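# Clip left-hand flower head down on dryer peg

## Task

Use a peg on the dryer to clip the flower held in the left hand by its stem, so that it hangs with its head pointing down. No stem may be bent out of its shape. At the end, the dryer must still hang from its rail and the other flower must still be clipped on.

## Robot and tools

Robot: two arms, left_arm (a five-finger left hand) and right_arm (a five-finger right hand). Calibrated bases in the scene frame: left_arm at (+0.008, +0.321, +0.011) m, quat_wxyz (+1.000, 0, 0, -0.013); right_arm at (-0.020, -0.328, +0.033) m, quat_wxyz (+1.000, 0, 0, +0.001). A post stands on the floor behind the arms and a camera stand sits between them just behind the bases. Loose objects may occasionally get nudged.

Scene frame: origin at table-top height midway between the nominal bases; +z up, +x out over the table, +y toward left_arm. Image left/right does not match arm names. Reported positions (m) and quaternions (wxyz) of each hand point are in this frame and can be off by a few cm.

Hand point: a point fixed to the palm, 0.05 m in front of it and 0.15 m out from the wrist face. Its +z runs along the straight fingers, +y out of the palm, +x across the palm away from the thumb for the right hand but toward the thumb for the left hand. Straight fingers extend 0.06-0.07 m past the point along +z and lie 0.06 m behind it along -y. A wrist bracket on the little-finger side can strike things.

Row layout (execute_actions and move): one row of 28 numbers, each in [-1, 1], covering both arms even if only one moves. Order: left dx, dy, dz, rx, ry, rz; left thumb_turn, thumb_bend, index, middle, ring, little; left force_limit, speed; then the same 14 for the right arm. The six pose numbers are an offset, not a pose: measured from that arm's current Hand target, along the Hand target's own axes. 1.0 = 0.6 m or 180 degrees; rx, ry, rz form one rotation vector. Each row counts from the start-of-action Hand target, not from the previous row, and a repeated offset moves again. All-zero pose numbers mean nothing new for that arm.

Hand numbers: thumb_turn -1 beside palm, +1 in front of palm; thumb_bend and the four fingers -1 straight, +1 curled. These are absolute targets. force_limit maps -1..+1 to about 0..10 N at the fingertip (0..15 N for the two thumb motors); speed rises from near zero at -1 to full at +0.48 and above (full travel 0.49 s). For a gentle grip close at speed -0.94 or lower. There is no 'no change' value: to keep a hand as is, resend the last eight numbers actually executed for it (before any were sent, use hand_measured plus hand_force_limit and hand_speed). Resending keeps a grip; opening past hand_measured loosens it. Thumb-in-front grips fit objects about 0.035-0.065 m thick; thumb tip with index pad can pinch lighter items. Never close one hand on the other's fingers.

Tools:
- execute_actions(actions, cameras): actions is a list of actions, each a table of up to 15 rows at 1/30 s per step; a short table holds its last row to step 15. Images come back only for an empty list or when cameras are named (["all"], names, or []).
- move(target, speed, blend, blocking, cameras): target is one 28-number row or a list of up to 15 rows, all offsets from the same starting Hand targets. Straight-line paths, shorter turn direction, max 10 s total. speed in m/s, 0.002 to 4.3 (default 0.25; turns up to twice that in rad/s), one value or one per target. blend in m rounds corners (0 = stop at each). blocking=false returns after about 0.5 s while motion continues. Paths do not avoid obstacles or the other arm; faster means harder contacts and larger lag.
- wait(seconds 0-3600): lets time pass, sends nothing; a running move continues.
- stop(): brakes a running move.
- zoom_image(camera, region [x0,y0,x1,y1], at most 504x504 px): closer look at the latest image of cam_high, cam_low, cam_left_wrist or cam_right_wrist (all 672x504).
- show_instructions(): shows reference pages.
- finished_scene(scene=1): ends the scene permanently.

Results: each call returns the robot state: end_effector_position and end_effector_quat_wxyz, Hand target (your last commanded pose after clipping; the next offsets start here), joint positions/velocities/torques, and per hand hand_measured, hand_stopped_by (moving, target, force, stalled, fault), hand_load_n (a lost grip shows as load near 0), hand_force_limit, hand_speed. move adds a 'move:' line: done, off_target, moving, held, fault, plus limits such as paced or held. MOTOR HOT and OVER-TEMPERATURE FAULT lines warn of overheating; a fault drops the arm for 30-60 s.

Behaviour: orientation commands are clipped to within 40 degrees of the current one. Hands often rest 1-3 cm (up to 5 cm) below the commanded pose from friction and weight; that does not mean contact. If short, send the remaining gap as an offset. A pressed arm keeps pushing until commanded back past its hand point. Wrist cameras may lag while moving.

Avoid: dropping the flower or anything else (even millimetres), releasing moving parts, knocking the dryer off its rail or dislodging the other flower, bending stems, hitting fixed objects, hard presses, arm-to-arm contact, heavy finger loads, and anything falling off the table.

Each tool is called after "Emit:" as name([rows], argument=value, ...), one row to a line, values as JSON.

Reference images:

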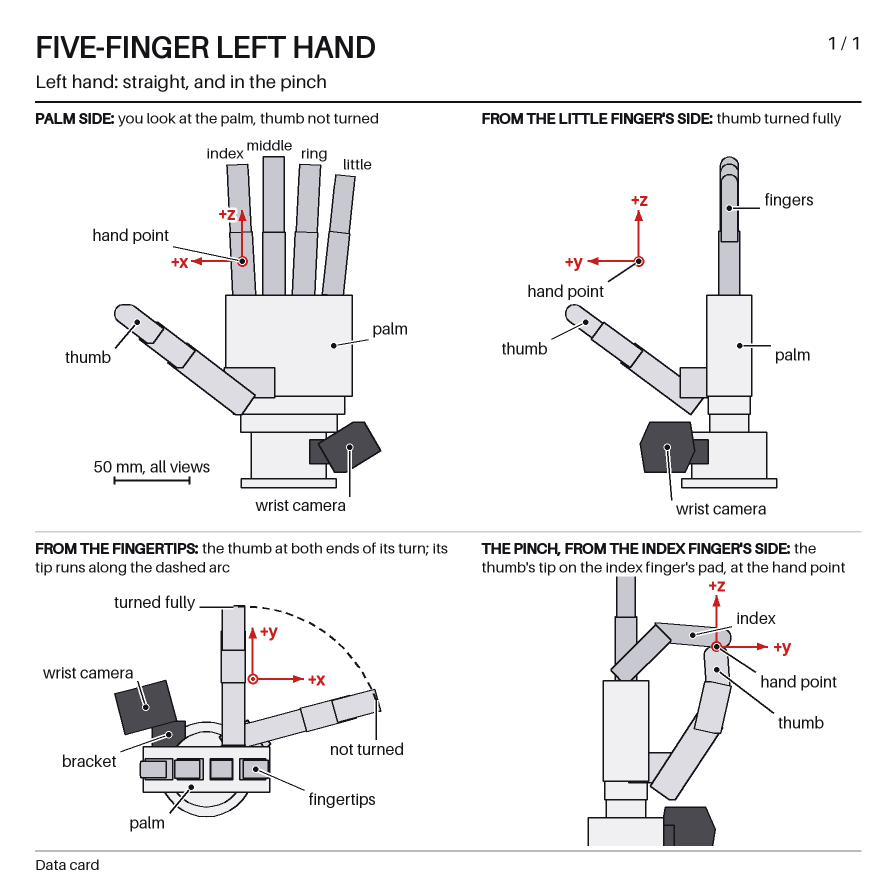

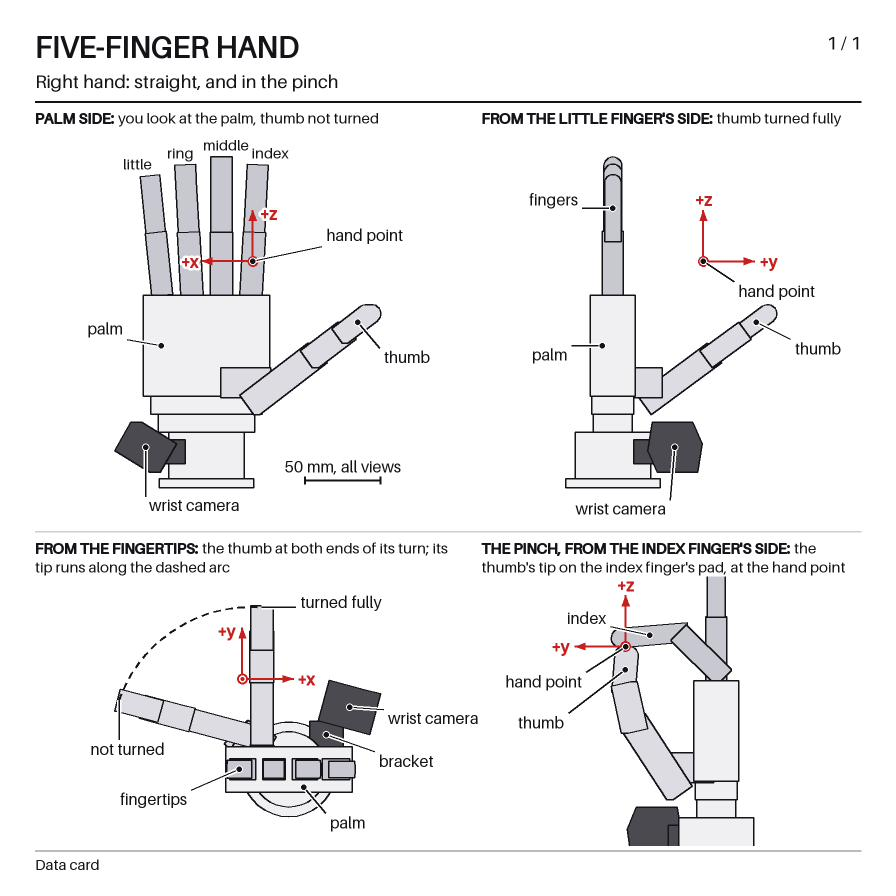

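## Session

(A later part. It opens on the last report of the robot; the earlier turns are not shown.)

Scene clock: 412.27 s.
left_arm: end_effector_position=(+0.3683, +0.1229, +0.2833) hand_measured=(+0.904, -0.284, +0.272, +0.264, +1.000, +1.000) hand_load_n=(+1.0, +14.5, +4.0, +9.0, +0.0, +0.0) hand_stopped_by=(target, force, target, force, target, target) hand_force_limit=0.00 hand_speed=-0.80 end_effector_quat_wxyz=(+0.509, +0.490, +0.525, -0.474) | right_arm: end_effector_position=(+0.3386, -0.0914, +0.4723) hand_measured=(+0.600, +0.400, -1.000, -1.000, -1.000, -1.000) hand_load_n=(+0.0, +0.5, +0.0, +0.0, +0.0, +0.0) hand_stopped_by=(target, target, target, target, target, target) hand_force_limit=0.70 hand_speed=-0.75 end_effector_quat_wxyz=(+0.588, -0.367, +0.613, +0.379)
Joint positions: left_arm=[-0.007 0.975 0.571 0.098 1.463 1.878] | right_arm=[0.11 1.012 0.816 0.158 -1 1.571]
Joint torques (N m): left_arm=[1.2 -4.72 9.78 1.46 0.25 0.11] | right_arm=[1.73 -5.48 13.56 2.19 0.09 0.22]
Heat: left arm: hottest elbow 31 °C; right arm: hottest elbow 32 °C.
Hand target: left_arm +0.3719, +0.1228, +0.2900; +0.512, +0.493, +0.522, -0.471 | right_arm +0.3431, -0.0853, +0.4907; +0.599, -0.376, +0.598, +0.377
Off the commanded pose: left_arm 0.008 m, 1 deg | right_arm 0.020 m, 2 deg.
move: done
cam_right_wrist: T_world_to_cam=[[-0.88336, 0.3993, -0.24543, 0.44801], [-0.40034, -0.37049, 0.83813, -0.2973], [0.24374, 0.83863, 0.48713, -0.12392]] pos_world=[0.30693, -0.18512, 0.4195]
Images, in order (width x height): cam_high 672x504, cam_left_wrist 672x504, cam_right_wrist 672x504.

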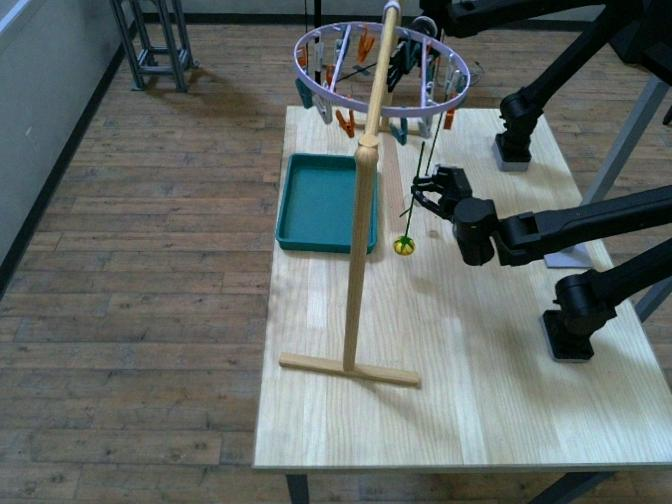

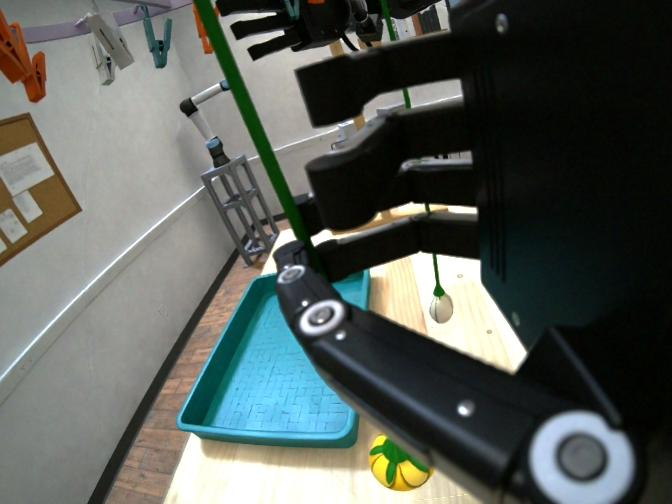

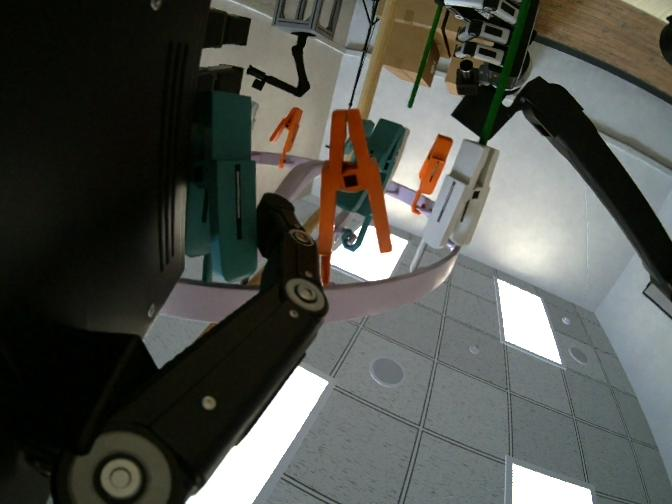

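Emit:
move(target=[0,0,0,0,0,0,0.904,-0.284,0.272,0.264,1.0,1.0,0.0,-0.8,0,0,0,0,0,0,0.6,0.52,-1.0,-1.0,-1.0,-1.0,0.7,-0.75], speed=0.04, cameras=["cam_right_wrist","cam_high","cam_left_wrist"])

Emit:
zoom_image(camera="cam_right_wrist", region=[180, 80, 390, 300])

Emit:
zoom_image(camera="cam_left_wrist", region=[260, 0, 330, 50])

Scene clock: 414.10 s.
left_arm: end_effector_position=(+0.3683, +0.1229, +0.2833) hand_measured=(+0.904, -0.284, +0.272, +0.264, +1.000, +1.000) hand_load_n=(+0.5, +15.0, +4.0, +9.0, +0.0, +0.0) hand_stopped_by=(target, force, target, force, target, target) hand_force_limit=0.00 hand_speed=-0.80 end_effector_quat_wxyz=(+0.509, +0.490, +0.525, -0.474) | right_arm: end_effector_position=(+0.3390, -0.0914, +0.4731) hand_measured=(+0.600, +0.518, -1.000, -1.000, -1.000, -1.000) hand_load_n=(-0.5, +2.5, +0.0, +0.0, -0.5, +0.0) hand_stopped_by=(target, target, target, target, target, target) hand_force_limit=0.70 hand_speed=-0.75 end_effector_quat_wxyz=(+0.589, -0.367, +0.613, +0.378)
Joint positions: left_arm=[-0.007 0.975 0.571 0.098 1.463 1.878] | right_arm=[0.11 1.012 0.818 0.158 -0.998 1.571]
Joint torques (N m): left_arm=[1.2 -4.72 9.8 1.46 0.25 0.11] | right_arm=[1.38 -5.83 13.48 2.14 0.01 0.22]
Heat: left arm: hottest elbow 31 °C; right arm: hottest elbow 32 °C.
Hand target: left_arm +0.3719, +0.1228, +0.2900; +0.512, +0.493, +0.522, -0.471 | right_arm +0.3431, -0.0854, +0.4907; +0.599, -0.376, +0.598, +0.377
Off the commanded pose: left_arm 0.008 m, 1 deg | right_arm 0.019 m, 2 deg.
move: done
cam_right_wrist: T_world_to_cam=[[-0.88223, 0.40096, -0.24677, 0.44906], [-0.40233, -0.36981, 0.83748, -0.29672], [0.24454, 0.83813, 0.48757, -0.12489]] pos_world=[0.30734, -0.18512, 0.4202]
Images, in order (width x height): cam_high 672x504, cam_left_wrist 672x504, cam_right_wrist 672x504.

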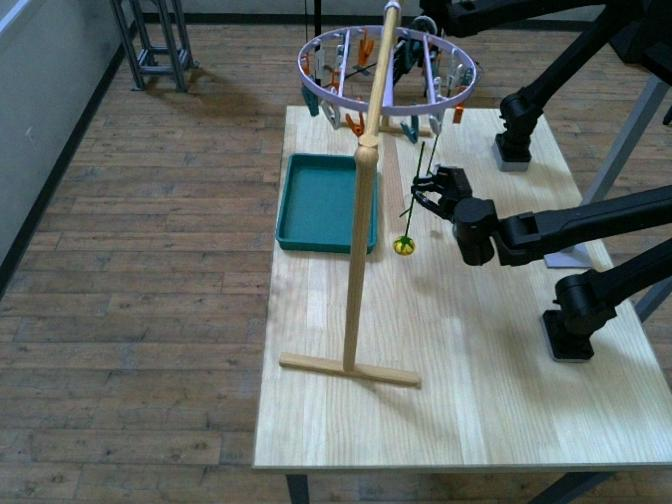

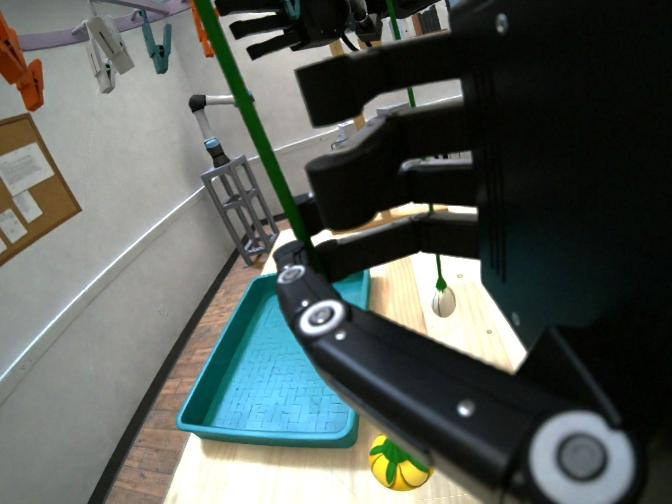

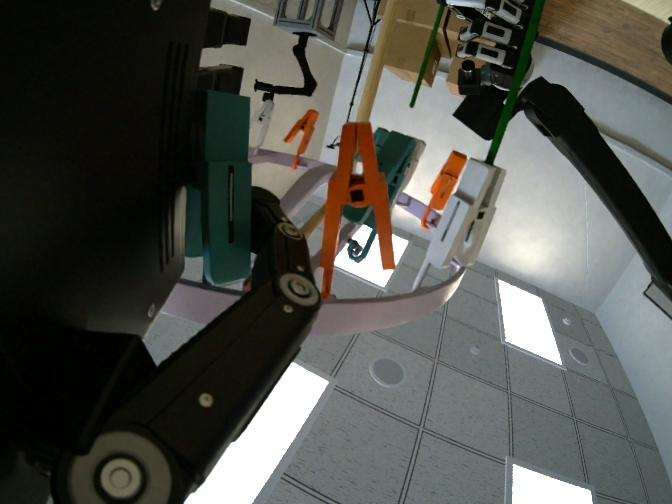

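Scaled by 2.291 from the camera's image (finer frame: 960x720).

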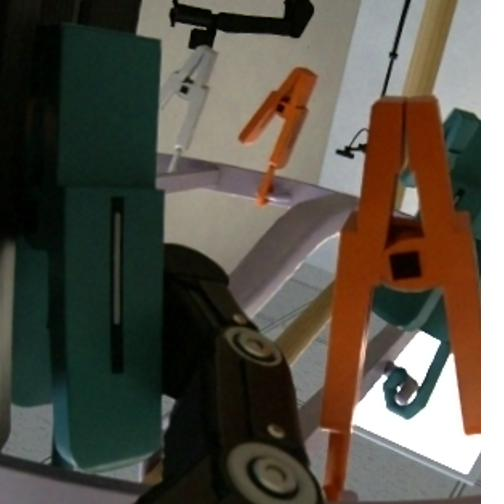

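Scaled by 7.200 from the camera's image (finer frame: 960x720).

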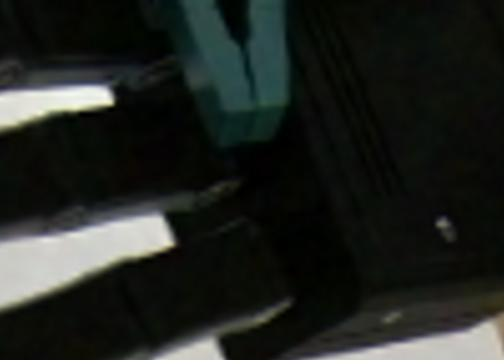

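Emit:
move(target=[0,0,0,0,0,0,0.904,-0.284,0.272,0.264,1.0,1.0,0.0,-0.8,0,0,0,0,0,0,0.6,0.1,-1.0,-1.0,-1.0,-1.0,0.7,-0.6], speed=0.04, cameras=["all"])

Emit:
zoom_image(camera="cam_high", region=[280, 0, 490, 150])

Emit:
zoom_image(camera="cam_low", region=[320, 30, 560, 210])

Emit:
zoom_image(camera="cam_right_wrist", region=[180, 80, 390, 300])

Scene clock: 416.60 s.
left_arm: end_effector_position=(+0.3683, +0.1229, +0.2833) hand_measured=(+0.904, -0.284, +0.272, +0.264, +1.000, +1.000) hand_load_n=(+1.0, +14.5, +4.5, +9.0, +0.0, +0.0) hand_stopped_by=(target, force, target, force, target, target) hand_force_limit=0.00 hand_speed=-0.80 end_effector_quat_wxyz=(+0.509, +0.490, +0.525, -0.474) | right_arm: end_effector_position=(+0.3392, -0.0914, +0.4731) hand_measured=(+0.600, +0.100, -1.000, -1.000, -1.000, -1.000) hand_load_n=(+0.0, +0.0, +0.0, +0.0, +0.0, +0.0) hand_stopped_by=(target, target, target, target, target, target) hand_force_limit=0.70 hand_speed=-0.60 end_effector_quat_wxyz=(+0.589, -0.367, +0.613, +0.378)
Joint positions: left_arm=[-0.007 0.975 0.571 0.098 1.463 1.878] | right_arm=[0.11 1.012 0.818 0.158 -0.998 1.571]
Joint torques (N m): left_arm=[1.2 -4.72 9.78 1.46 0.25 0.11] | right_arm=[1.38 -5.25 13.44 2.17 -0.01 0.21]
Heat: left arm: hottest elbow 31 °C; right arm: hottest elbow 32 °C.
Hand target: left_arm +0.3719, +0.1228, +0.2900; +0.512, +0.493, +0.522, -0.471 | right_arm +0.3431, -0.0853, +0.4907; +0.599, -0.376, +0.598, +0.377
Off the commanded pose: left_arm 0.008 m, 1 deg | right_arm 0.019 m, 2 deg.
move: done
cam_right_wrist: T_world_to_cam=[[-0.88223, 0.40096, -0.24677, 0.44915], [-0.40233, -0.36981, 0.83748, -0.29668], [0.24454, 0.83813, 0.48757, -0.12491]] pos_world=[0.30744, -0.18512, 0.4202]

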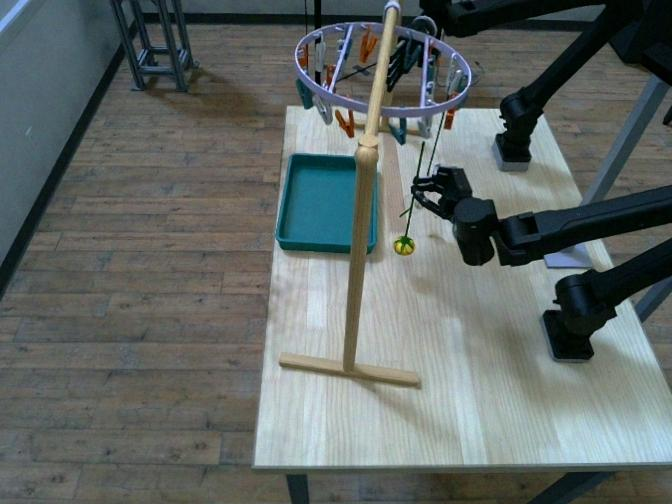

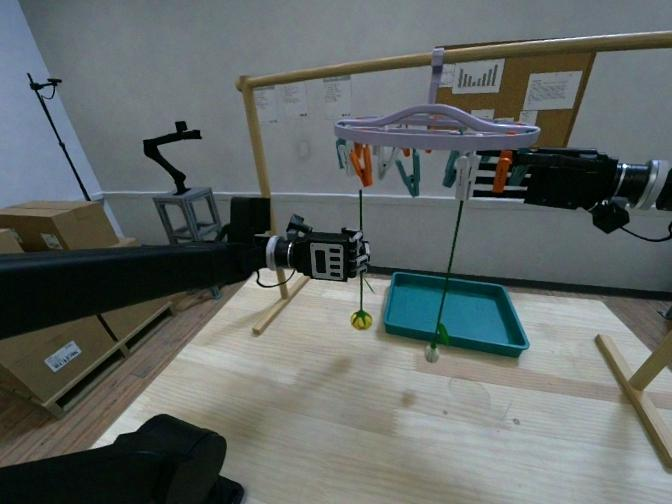

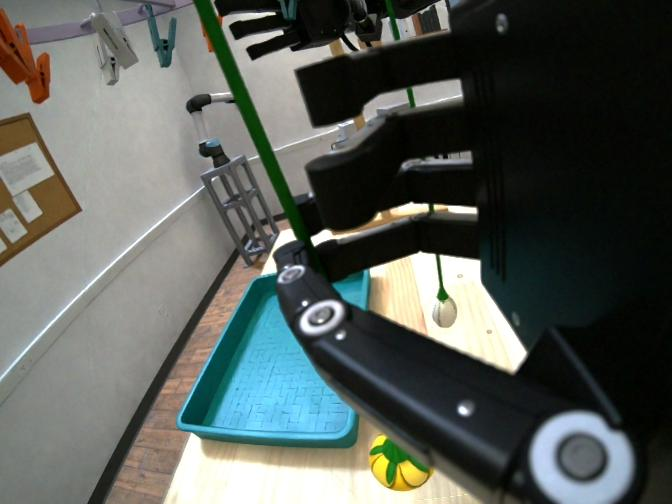

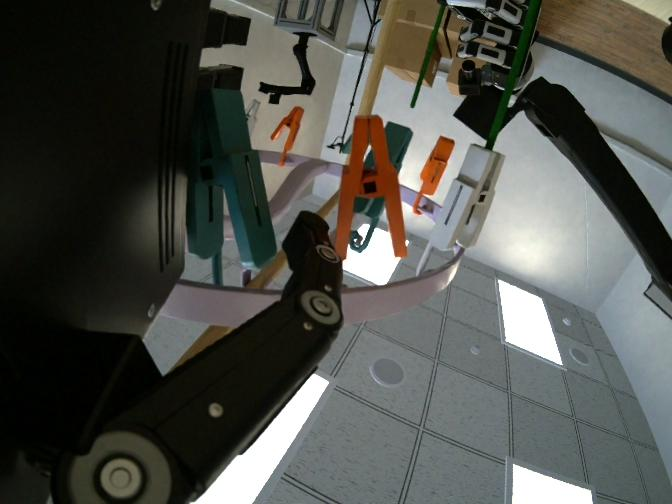

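Scaled by 2.400 from the camera's image (finer frame: 960x720).

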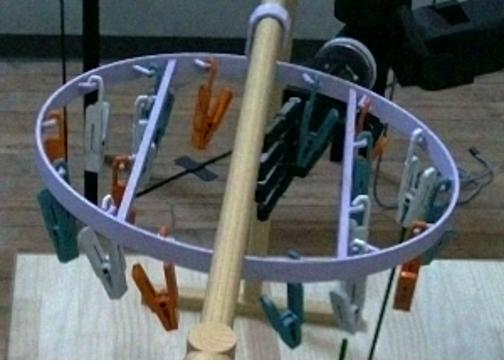

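Scaled by 2.100 from the camera's image (finer frame: 960x720).

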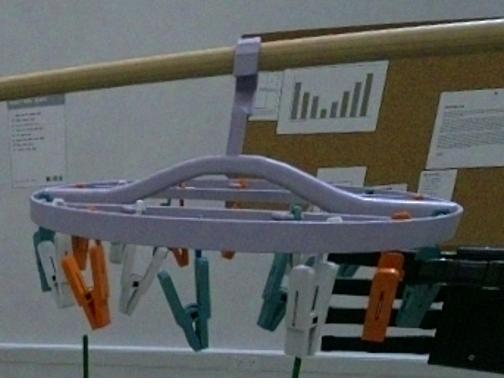

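Scaled by 2.291 from the camera's image (finer frame: 960x720).

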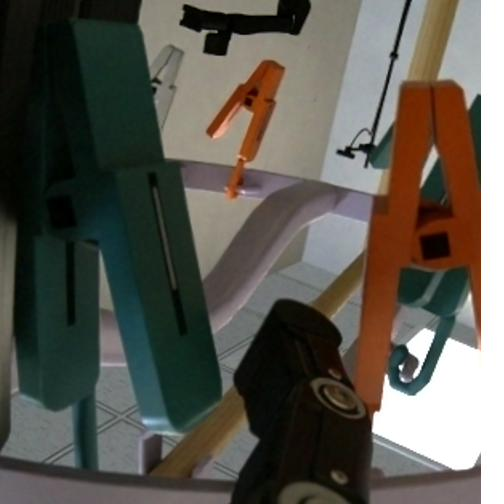

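Emit:
move(target=[0,0,0,0,0,0,0.904,-0.284,0.272,0.264,1.0,1.0,0.0,-0.8,0.0,0.010,-0.020,0,0,0,0.5,-0.04,-1.0,-1.0,-1.0,-1.0,0.0,-0.6], speed=0.04, cameras=["cam_right_wrist"])

Emit:
zoom_image(camera="cam_right_wrist", region=[180, 80, 390, 300])

Scene clock: 419.30 s.
left_arm: end_effector_position=(+0.3683, +0.1229, +0.2833) hand_measured=(+0.904, -0.284, +0.272, +0.264, +1.000, +1.000) hand_load_n=(+0.5, +15.0, +4.5, +9.0, +0.0, +0.0) hand_stopped_by=(target, force, target, force, target, target) hand_force_limit=0.00 hand_speed=-0.80 end_effector_quat_wxyz=(+0.509, +0.490, +0.525, -0.474) | right_arm: end_effector_position=(+0.3329, -0.0911, +0.4764) hand_measured=(+0.500, -0.040, -1.000, -1.000, -1.000, -1.000) hand_load_n=(+0.0, +0.0, +0.0, +0.0, +0.0, +0.0) hand_stopped_by=(target, target, target, target, target, target) hand_force_limit=0.00 hand_speed=-0.60 end_effector_quat_wxyz=(+0.589, -0.373, +0.607, +0.382)
Joint positions: left_arm=[-0.007 0.975 0.571 0.098 1.463 1.878] | right_arm=[0.11 1.004 0.818 0.158 -1.016 1.571]
Joint torques (N m): left_arm=[1.2 -4.72 9.78 1.46 0.25 0.11] | right_arm=[-0.15 -7 11.63 1.54 -0.08 0.21]
Heat: left arm: hottest elbow 31 °C; right arm: hottest elbow 32 °C.
Hand target: left_arm +0.3719, +0.1228, +0.2900; +0.512, +0.493, +0.522, -0.471 | right_arm +0.3326, -0.0936, +0.4906; +0.599, -0.376, +0.598, +0.377
Off the commanded pose: left_arm 0.008 m, 1 deg | right_arm 0.015 m, 2 deg.
move: off_target (right_arm)
cam_right_wrist: T_world_to_cam=[[-0.88713, 0.38551, -0.25375, 0.44785], [-0.40279, -0.37831, 0.83345, -0.30059], [0.22531, 0.84159, 0.49089, -0.12006]] pos_world=[0.30327, -0.18533, 0.4231]

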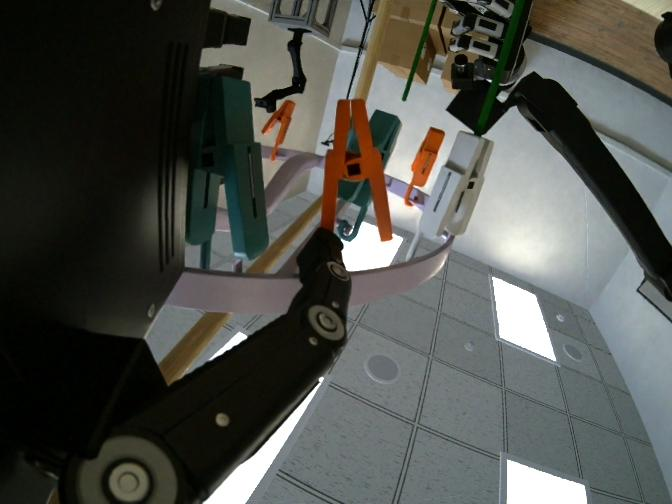

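Scaled by 2.291 from the camera's image (finer frame: 960x720).

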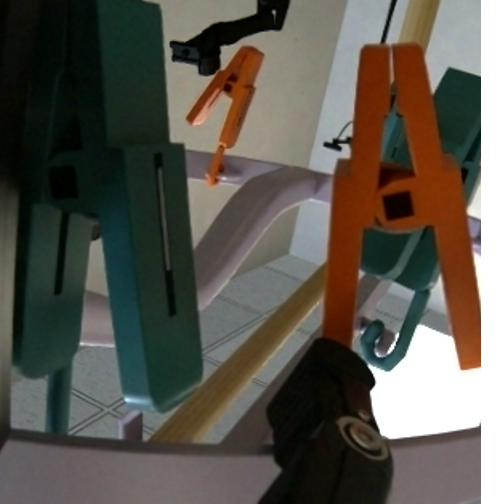

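Emit:
move([
  [0,0,0,0,0,0,0.904,-0.284,0.272,0.264,1.0,1.0,0.0,-0.8,0.0,0.0,-0.083,0,0,0,0.5,-0.04,-1.0,-1.0,-1.0,-1.0,0.0,-0.6],
  [0,0,0,0,0,0,0.904,-0.284,0.272,0.264,1.0,1.0,0.0,-0.8,0.0343,-0.0396,-0.1037,-0.12,0,0,0.5,-0.04,-1.0,-1.0,-1.0,-1.0,0.0,-0.6],
], speed=0.06, cameras=["cam_right_wrist","cam_high"])

Emit:
zoom_image(camera="cam_right_wrist", region=[180, 60, 390, 260])

Emit:
zoom_image(camera="cam_high", region=[370, 20, 470, 110])

Scene clock: 428.10 s.
left_arm: end_effector_position=(+0.3683, +0.1229, +0.2833) hand_measured=(+0.904, -0.284, +0.272, +0.264, +1.000, +1.000) hand_load_n=(+0.5, +14.5, +4.5, +9.0, +0.0, +0.0) hand_stopped_by=(target, force, target, force, target, target) hand_force_limit=0.00 hand_speed=-0.80 end_effector_quat_wxyz=(+0.509, +0.490, +0.525, -0.474) | right_arm: end_effector_position=(+0.3170, -0.1545, +0.4595) hand_measured=(+0.500, -0.040, -1.000, -1.000, -1.000, -1.000) hand_load_n=(-0.5, -0.5, +0.0, +0.0, +0.0, +0.0) hand_stopped_by=(target, target, target, target, target, target) hand_force_limit=0.00 hand_speed=-0.60 end_effector_quat_wxyz=(+0.505, -0.470, +0.529, +0.495)
Joint positions: left_arm=[-0.007 0.975 0.571 0.098 1.463 1.878] | right_arm=[-0.063 1.188 0.894 0.244 -1.564 1.571]
Joint torques (N m): left_arm=[1.2 -4.72 9.78 1.46 0.25 0.11] | right_arm=[-0.85 -7.3 12.75 1.76 -0.09 0.05]
Heat: left arm: hottest elbow 31 °C; right arm: hottest elbow 32 °C.
Hand target: left_arm +0.3719, +0.1228, +0.2900; +0.512, +0.493, +0.522, -0.471 | right_arm +0.3271, -0.1599, +0.4699; +0.518, -0.481, +0.517, +0.483
Off the commanded pose: left_arm 0.008 m, 1 deg | right_arm 0.015 m, 3 deg.
joint sent to its limit (right arm) — joint 5 (wrist yaw), lower limit. The joint targets still meet the commanded pose.
move: off_target (right_arm)
cam_right_wrist: T_world_to_cam=[[-0.97274, 0.03807, -0.22873, 0.41592], [-0.21546, -0.51294, 0.83095, -0.39588], [-0.08569, 0.85758, 0.50716, 0.03865]] pos_world=[0.3226, -0.25205, 0.40448]
Images, in order (width x height): cam_high 672x504, cam_right_wrist 672x504.

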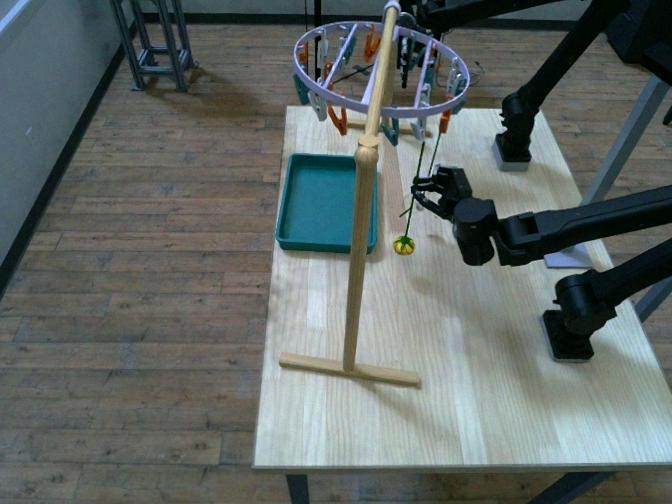

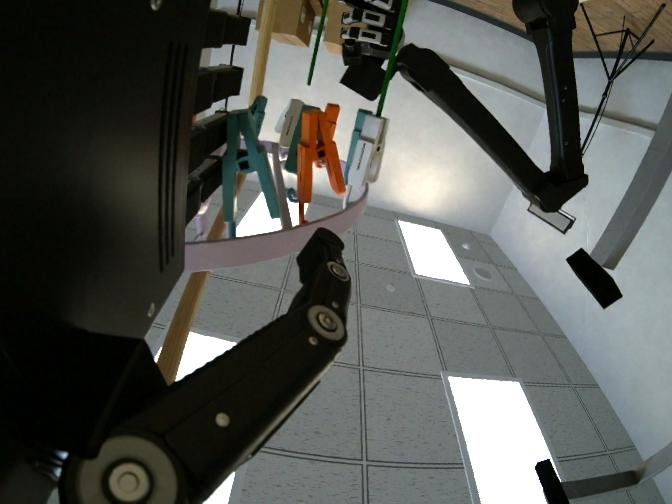

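Scaled by 2.400 from the camera's image (finer frame: 960x720).

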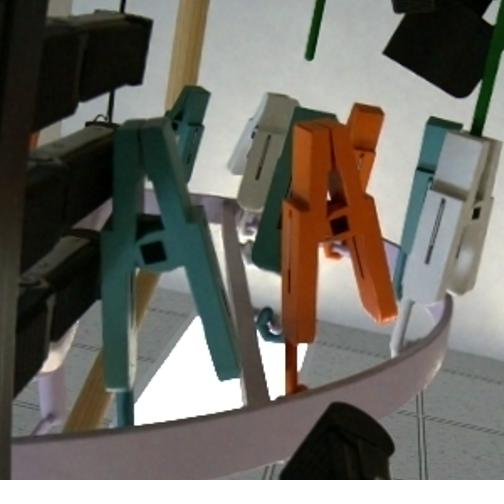

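Scaled by 5.040 from the camera's image (finer frame: 960x720).

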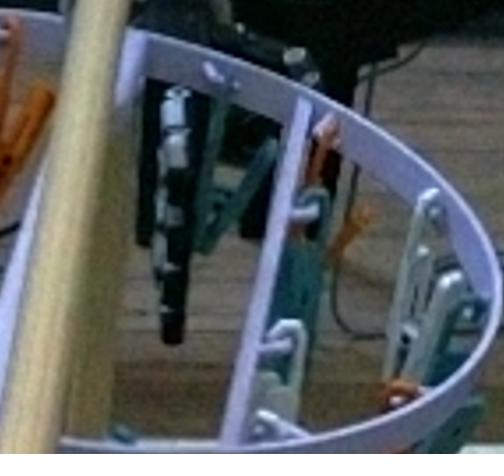

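Emit:
move(target=[0,0,0,0,0,0,0.904,-0.284,0.272,0.264,1.0,1.0,0.0,-0.8,-0.0167,0.0171,0.0055,0.056,0,0,0.5,-0.04,-1.0,-1.0,-1.0,-1.0,0.0,-0.6], speed=0.06, cameras=["cam_right_wrist"])

Emit:
zoom_image(camera="cam_right_wrist", region=[180, 60, 390, 260])

Scene clock: 432.27 s.
left_arm: end_effector_position=(+0.3683, +0.1229, +0.2833) hand_measured=(+0.904, -0.284, +0.272, +0.264, +1.000, +1.000) hand_load_n=(+1.0, +15.0, +4.0, +9.0, +0.0, +0.0) hand_stopped_by=(target, force, target, force, target, target) hand_force_limit=0.00 hand_speed=-0.80 end_effector_quat_wxyz=(+0.509, +0.490, +0.525, -0.474) | right_arm: end_effector_position=(+0.3168, -0.1514, +0.4818) hand_measured=(+0.500, -0.040, -1.000, -1.000, -1.000, -1.000) hand_load_n=(+0.0, -0.5, +0.0, +0.0, +0.0, +0.0) hand_stopped_by=(target, target, target, target, target, target) hand_force_limit=0.00 hand_speed=-0.60 end_effector_quat_wxyz=(+0.561, -0.445, +0.548, +0.433)
Joint positions: left_arm=[-0.007 0.975 0.571 0.098 1.463 1.878] | right_arm=[-0.074 1.086 0.873 0.238 -1.413 1.571]
Joint torques (N m): left_arm=[1.2 -4.72 9.78 1.44 0.25 0.11] | right_arm=[-0.73 -7.88 8.47 0.73 0.13 0.34]
Heat: left arm: hottest elbow 31 °C; right arm: hottest elbow 32 °C.
Hand target: left_arm +0.3719, +0.1228, +0.2900; +0.512, +0.493, +0.522, -0.471 | right_arm +0.3171, -0.1559, +0.4800; +0.558, -0.434, +0.558, +0.435
Off the commanded pose: left_arm 0.008 m, 1 deg | right_arm 0.005 m, 2 deg.
move: done
cam_right_wrist: T_world_to_cam=[[-0.93421, 0.19162, -0.30089, 0.46646], [-0.35632, -0.46064, 0.81293, -0.3517], [0.01717, 0.86666, 0.49861, -0.0024]] pos_world=[0.3105, -0.24931, 0.42746]

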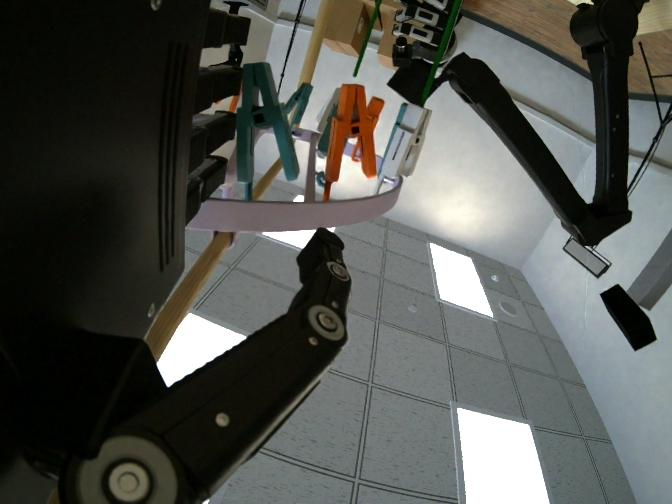

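Scaled by 2.400 from the camera's image (finer frame: 960x720).

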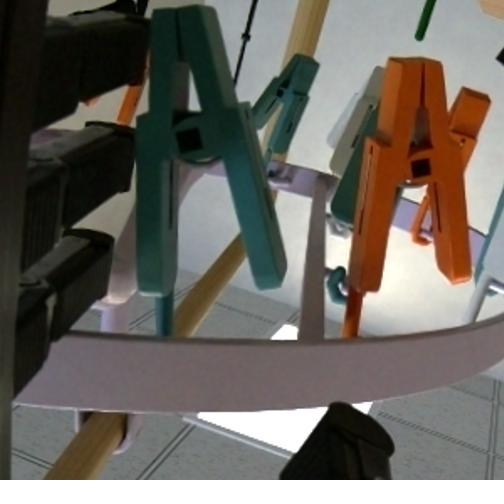

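Emit:
move([
  [0,0,0,0,0,0,0.904,-0.284,0.272,0.264,1.0,1.0,0.0,-0.8,0.022,0,0,0,0,0,0.5,-0.04,-1.0,-1.0,-1.0,-1.0,0.0,-0.6],
  [0,0,0,0,0,0,0.904,-0.284,0.272,0.264,1.0,1.0,0.0,-0.8,0.0,0.004,0.04,0,0,0,0.5,-0.04,-1.0,-1.0,-1.0,-1.0,0.0,-0.6],
], speed=0.05, cameras=["cam_right_wrist"])

Emit:
zoom_image(camera="cam_right_wrist", region=[180, 60, 390, 260])

Scene clock: 437.70 s.
left_arm: end_effector_position=(+0.3683, +0.1229, +0.2833) hand_measured=(+0.904, -0.284, +0.272, +0.264, +1.000, +1.000) hand_load_n=(+1.0, +14.5, +4.5, +9.0, +0.0, +0.0) hand_stopped_by=(target, force, target, force, target, target) hand_force_limit=0.00 hand_speed=-0.80 end_effector_quat_wxyz=(+0.509, +0.490, +0.525, -0.474) | right_arm: end_effector_position=(+0.3213, -0.1365, +0.4702) hand_measured=(+0.500, -0.040, -1.000, -1.000, -1.000, -1.000) hand_load_n=(+0.0, +0.0, +0.0, +0.0, +0.0, +0.0) hand_stopped_by=(target, target, target, target, target, target) hand_force_limit=0.00 hand_speed=-0.60 end_effector_quat_wxyz=(+0.559, -0.431, +0.561, +0.432)
Joint positions: left_arm=[-0.007 0.975 0.571 0.098 1.463 1.878] | right_arm=[-0.032 1.085 0.845 0.237 -1.345 1.571]
Joint torques (N m): left_arm=[1.2 -4.72 9.78 1.44 0.25 0.11] | right_arm=[1.32 -7.36 11.18 0.9 0.1 0.31]
Heat: left arm: hottest elbow 31 °C; right arm: hottest elbow 32 °C.
Hand target: left_arm +0.3719, +0.1228, +0.2900; +0.512, +0.493, +0.522, -0.471 | right_arm +0.3205, -0.1320, +0.4801; +0.558, -0.434, +0.557, +0.435
Off the commanded pose: left_arm 0.008 m, 1 deg | right_arm 0.011 m, 1 deg.
move: off_target (right_arm)
cam_right_wrist: T_world_to_cam=[[-0.937, 0.2169, -0.27381, 0.45596], [-0.34509, -0.45328, 0.82186, -0.34058], [0.05415, 0.86458, 0.49958, -0.02231]] pos_world=[0.31091, -0.23399, 0.4159]

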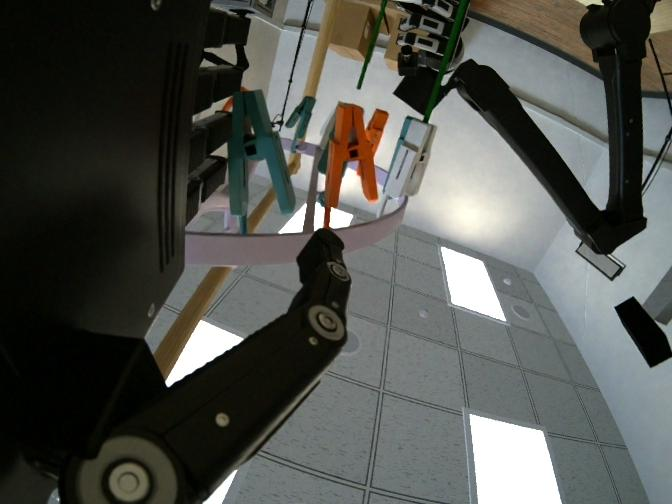

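Scaled by 2.400 from the camera's image (finer frame: 960x720).

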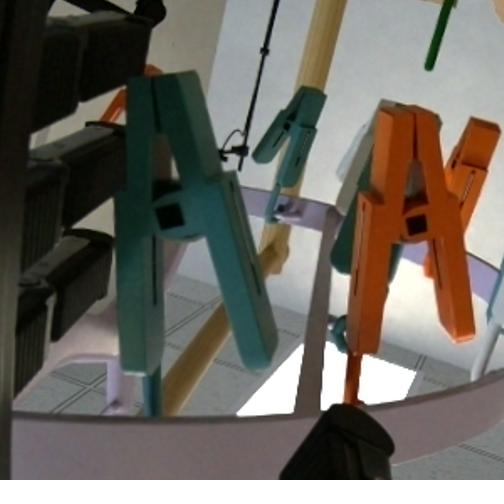

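Emit:
wait(seconds=0.1, cameras=["all"])

Scene clock: 443.33 s.
left_arm: end_effector_position=(+0.3683, +0.1229, +0.2833) hand_measured=(+0.904, -0.284, +0.272, +0.264, +1.000, +1.000) hand_load_n=(+1.0, +14.5, +4.0, +9.0, +0.0, +0.0) hand_stopped_by=(target, force, target, force, target, target) hand_force_limit=0.00 hand_speed=-0.80 end_effector_quat_wxyz=(+0.509, +0.490, +0.525, -0.474) | right_arm: end_effector_position=(+0.3213, -0.1365, +0.4702) hand_measured=(+0.500, -0.040, -1.000, -1.000, -1.000, -1.000) hand_load_n=(-0.5, +0.0, +0.0, +0.0, +0.0, -0.5) hand_stopped_by=(target, target, target, target, target, target) hand_force_limit=0.00 hand_speed=-0.60 end_effector_quat_wxyz=(+0.559, -0.431, +0.561, +0.432)
Joint positions: left_arm=[-0.007 0.975 0.571 0.098 1.463 1.878] | right_arm=[-0.032 1.085 0.845 0.237 -1.345 1.571]
Joint torques (N m): left_arm=[1.2 -4.72 9.78 1.46 0.25 0.11] | right_arm=[1.49 -7.3 11.25 0.76 0.11 0.29]
Heat: left arm: hottest elbow 31 °C; right arm: hottest elbow 32 °C.
Hand target: left_arm +0.3719, +0.1228, +0.2900; +0.512, +0.493, +0.522, -0.471 | right_arm +0.3204, -0.1320, +0.4802; +0.558, -0.434, +0.557, +0.435
Off the commanded pose: left_arm 0.008 m, 1 deg | right_arm 0.011 m, 1 deg.
wait: 0.10 s; at rest from the start
cam_right_wrist: T_world_to_cam=[[-0.937, 0.2169, -0.27381, 0.45596], [-0.34509, -0.45328, 0.82186, -0.34058], [0.05415, 0.86458, 0.49958, -0.02231]] pos_world=[0.31091, -0.23399, 0.4159]

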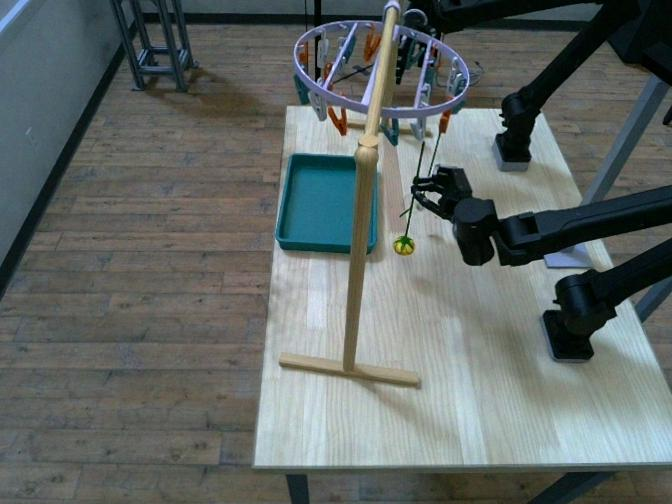

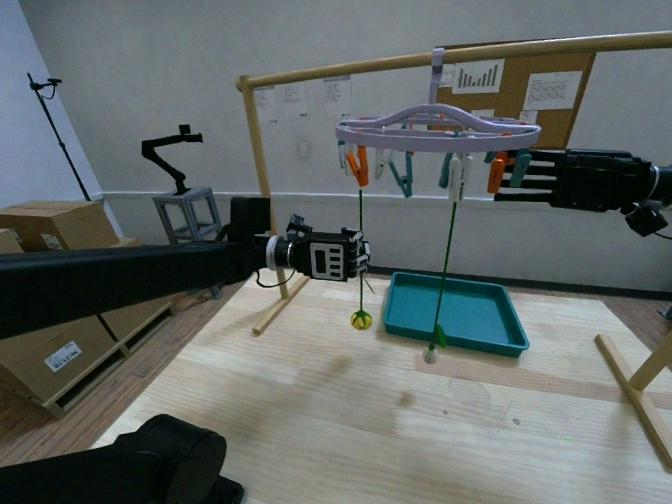

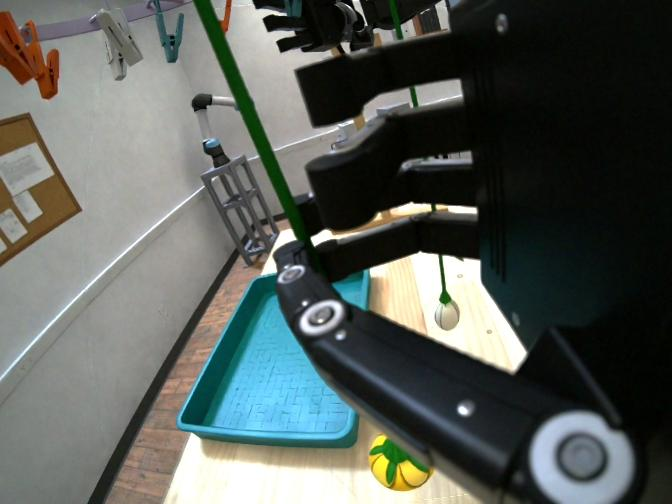

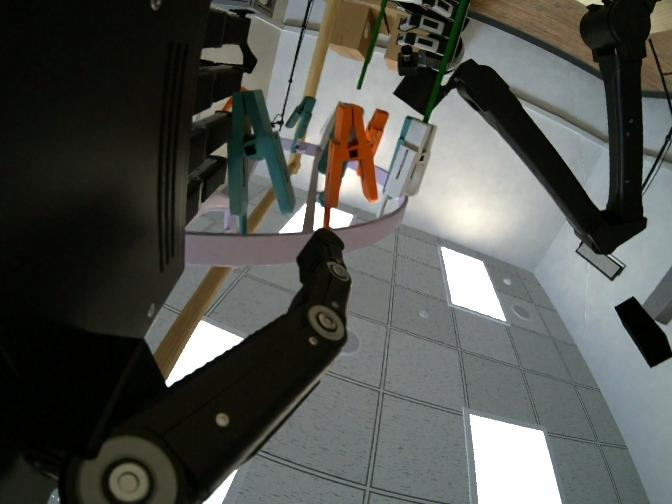

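Emit:
zoom_image(camera="cam_right_wrist", region=[180, 60, 460, 270])

Emit:
zoom_image(camera="cam_high", region=[290, 10, 480, 150])

Emit:
zoom_image(camera="cam_low", region=[440, 110, 560, 210])

Scaled by 1.800 from the camera's image (finer frame: 960x720).

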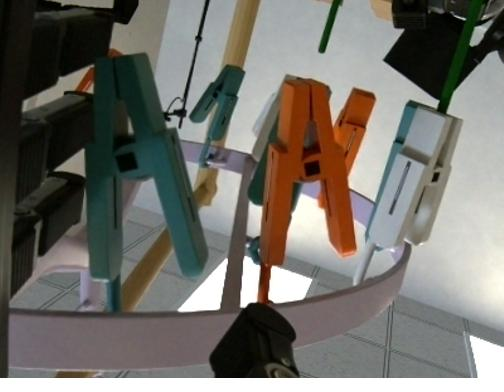

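Scaled by 2.653 from the camera's image (finer frame: 960x720).

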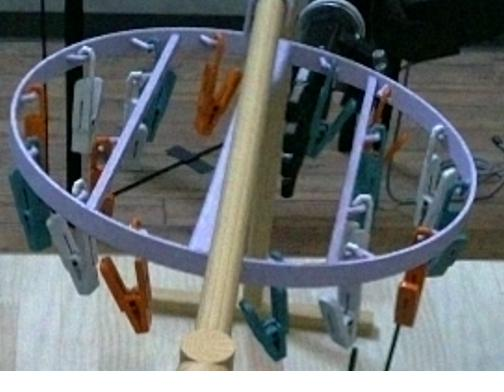

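Scaled by 4.200 from the camera's image (finer frame: 960x720).

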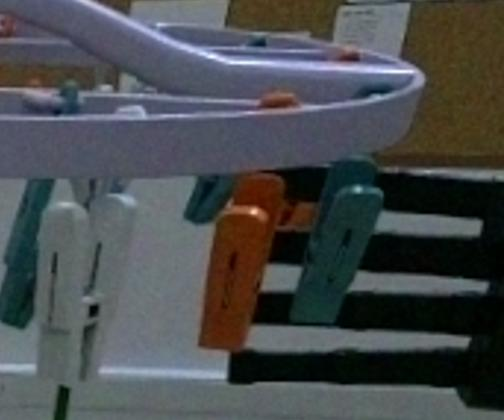

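Emit:
zoom_image(camera="cam_low", region=[495, 140, 545, 195])

Emit:
zoom_image(camera="cam_right_wrist", region=[220, 70, 310, 240])

Scaled by 9.164 from the camera's image (finer frame: 960x720).

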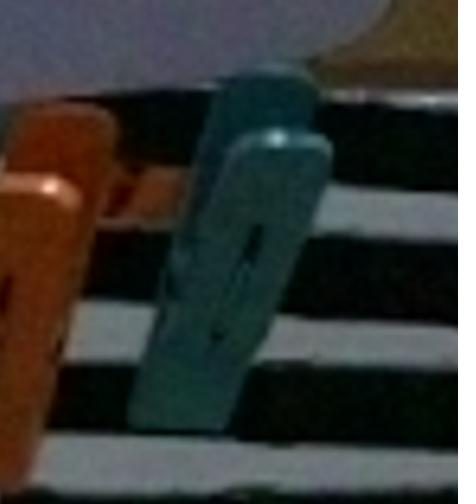

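Scaled by 2.965 from the camera's image (finer frame: 960x720).

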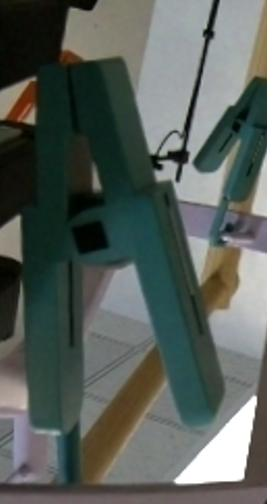

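Emit:
move(target=[0,0,0,0,0,0,0.904,-0.284,0.272,0.264,1.0,1.0,0.0,-0.8,0,0,0.0367,0,0,0,0.5,-0.04,-1.0,-1.0,-1.0,-1.0,0.0,-0.6], speed=0.06, cameras=["cam_low","cam_right_wrist"])

Emit:
zoom_image(camera="cam_right_wrist", region=[180, 60, 460, 270])

Emit:
zoom_image(camera="cam_low", region=[465, 130, 565, 205])

Scene clock: 459.57 s.
left_arm: end_effector_position=(+0.3683, +0.1229, +0.2833) hand_measured=(+0.904, -0.284, +0.272, +0.264, +1.000, +1.000) hand_load_n=(+0.5, +14.5, +4.5, +9.0, +0.0, +0.0) hand_stopped_by=(target, force, target, force, target, target) hand_force_limit=0.00 hand_speed=-0.80 end_effector_quat_wxyz=(+0.509, +0.490, +0.525, -0.474) | right_arm: end_effector_position=(+0.3215, -0.1155, +0.4702) hand_measured=(+0.500, -0.040, -1.000, -1.000, -1.000, -1.000) hand_load_n=(+0.0, +0.0, +0.0, +0.0, +0.0, +0.0) hand_stopped_by=(target, target, target, target, target, target) hand_force_limit=0.00 hand_speed=-0.60 end_effector_quat_wxyz=(+0.559, -0.431, +0.561, +0.432)
Joint positions: left_arm=[-0.007 0.975 0.571 0.098 1.463 1.878] | right_arm=[0.027 1.085 0.845 0.237 -1.285 1.571]
Joint torques (N m): left_arm=[1.2 -4.72 9.78 1.44 0.25 0.11] | right_arm=[1.49 -6.53 12.27 1.05 0.11 0.28]
Heat: left arm: hottest elbow 32 °C; right arm: hottest elbow 32 °C.
Hand target: left_arm +0.3719, +0.1228, +0.2900; +0.512, +0.493, +0.522, -0.471 | right_arm +0.3259, -0.1107, +0.4802; +0.558, -0.434, +0.557, +0.435
Off the commanded pose: left_arm 0.008 m, 1 deg | right_arm 0.012 m, 1 deg.
move: off_target (right_arm)
cam_right_wrist: T_world_to_cam=[[-0.93694, 0.21715, -0.27384, 0.45151], [-0.34522, -0.45298, 0.82197, -0.33088], [0.05445, 0.86467, 0.49938, -0.04041]] pos_world=[0.31101, -0.21299, 0.4158]

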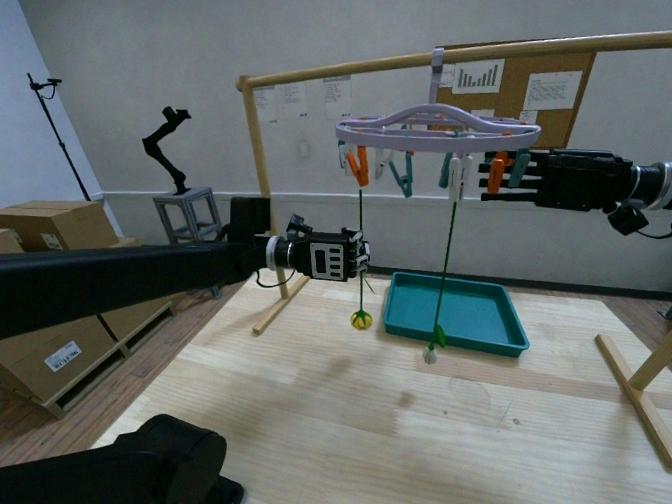

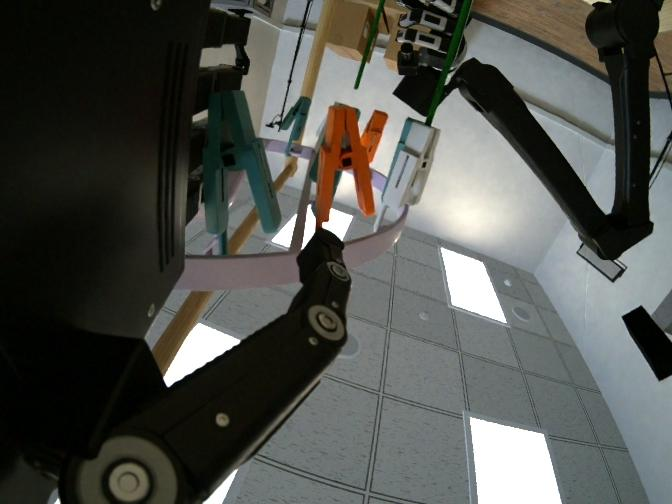

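Scaled by 1.800 from the camera's image (finer frame: 960x720).

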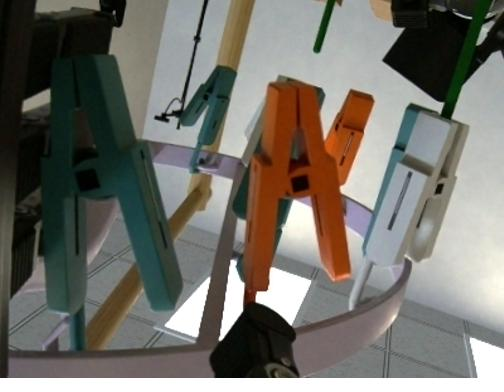

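Scaled by 5.040 from the camera's image (finer frame: 960x720).

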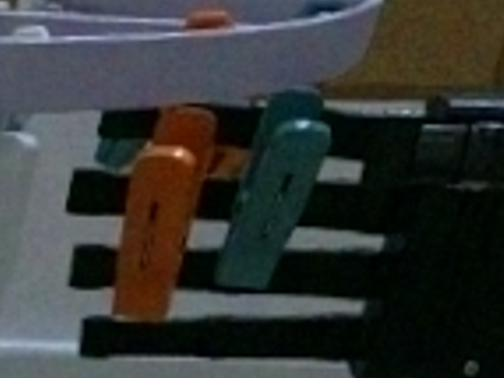

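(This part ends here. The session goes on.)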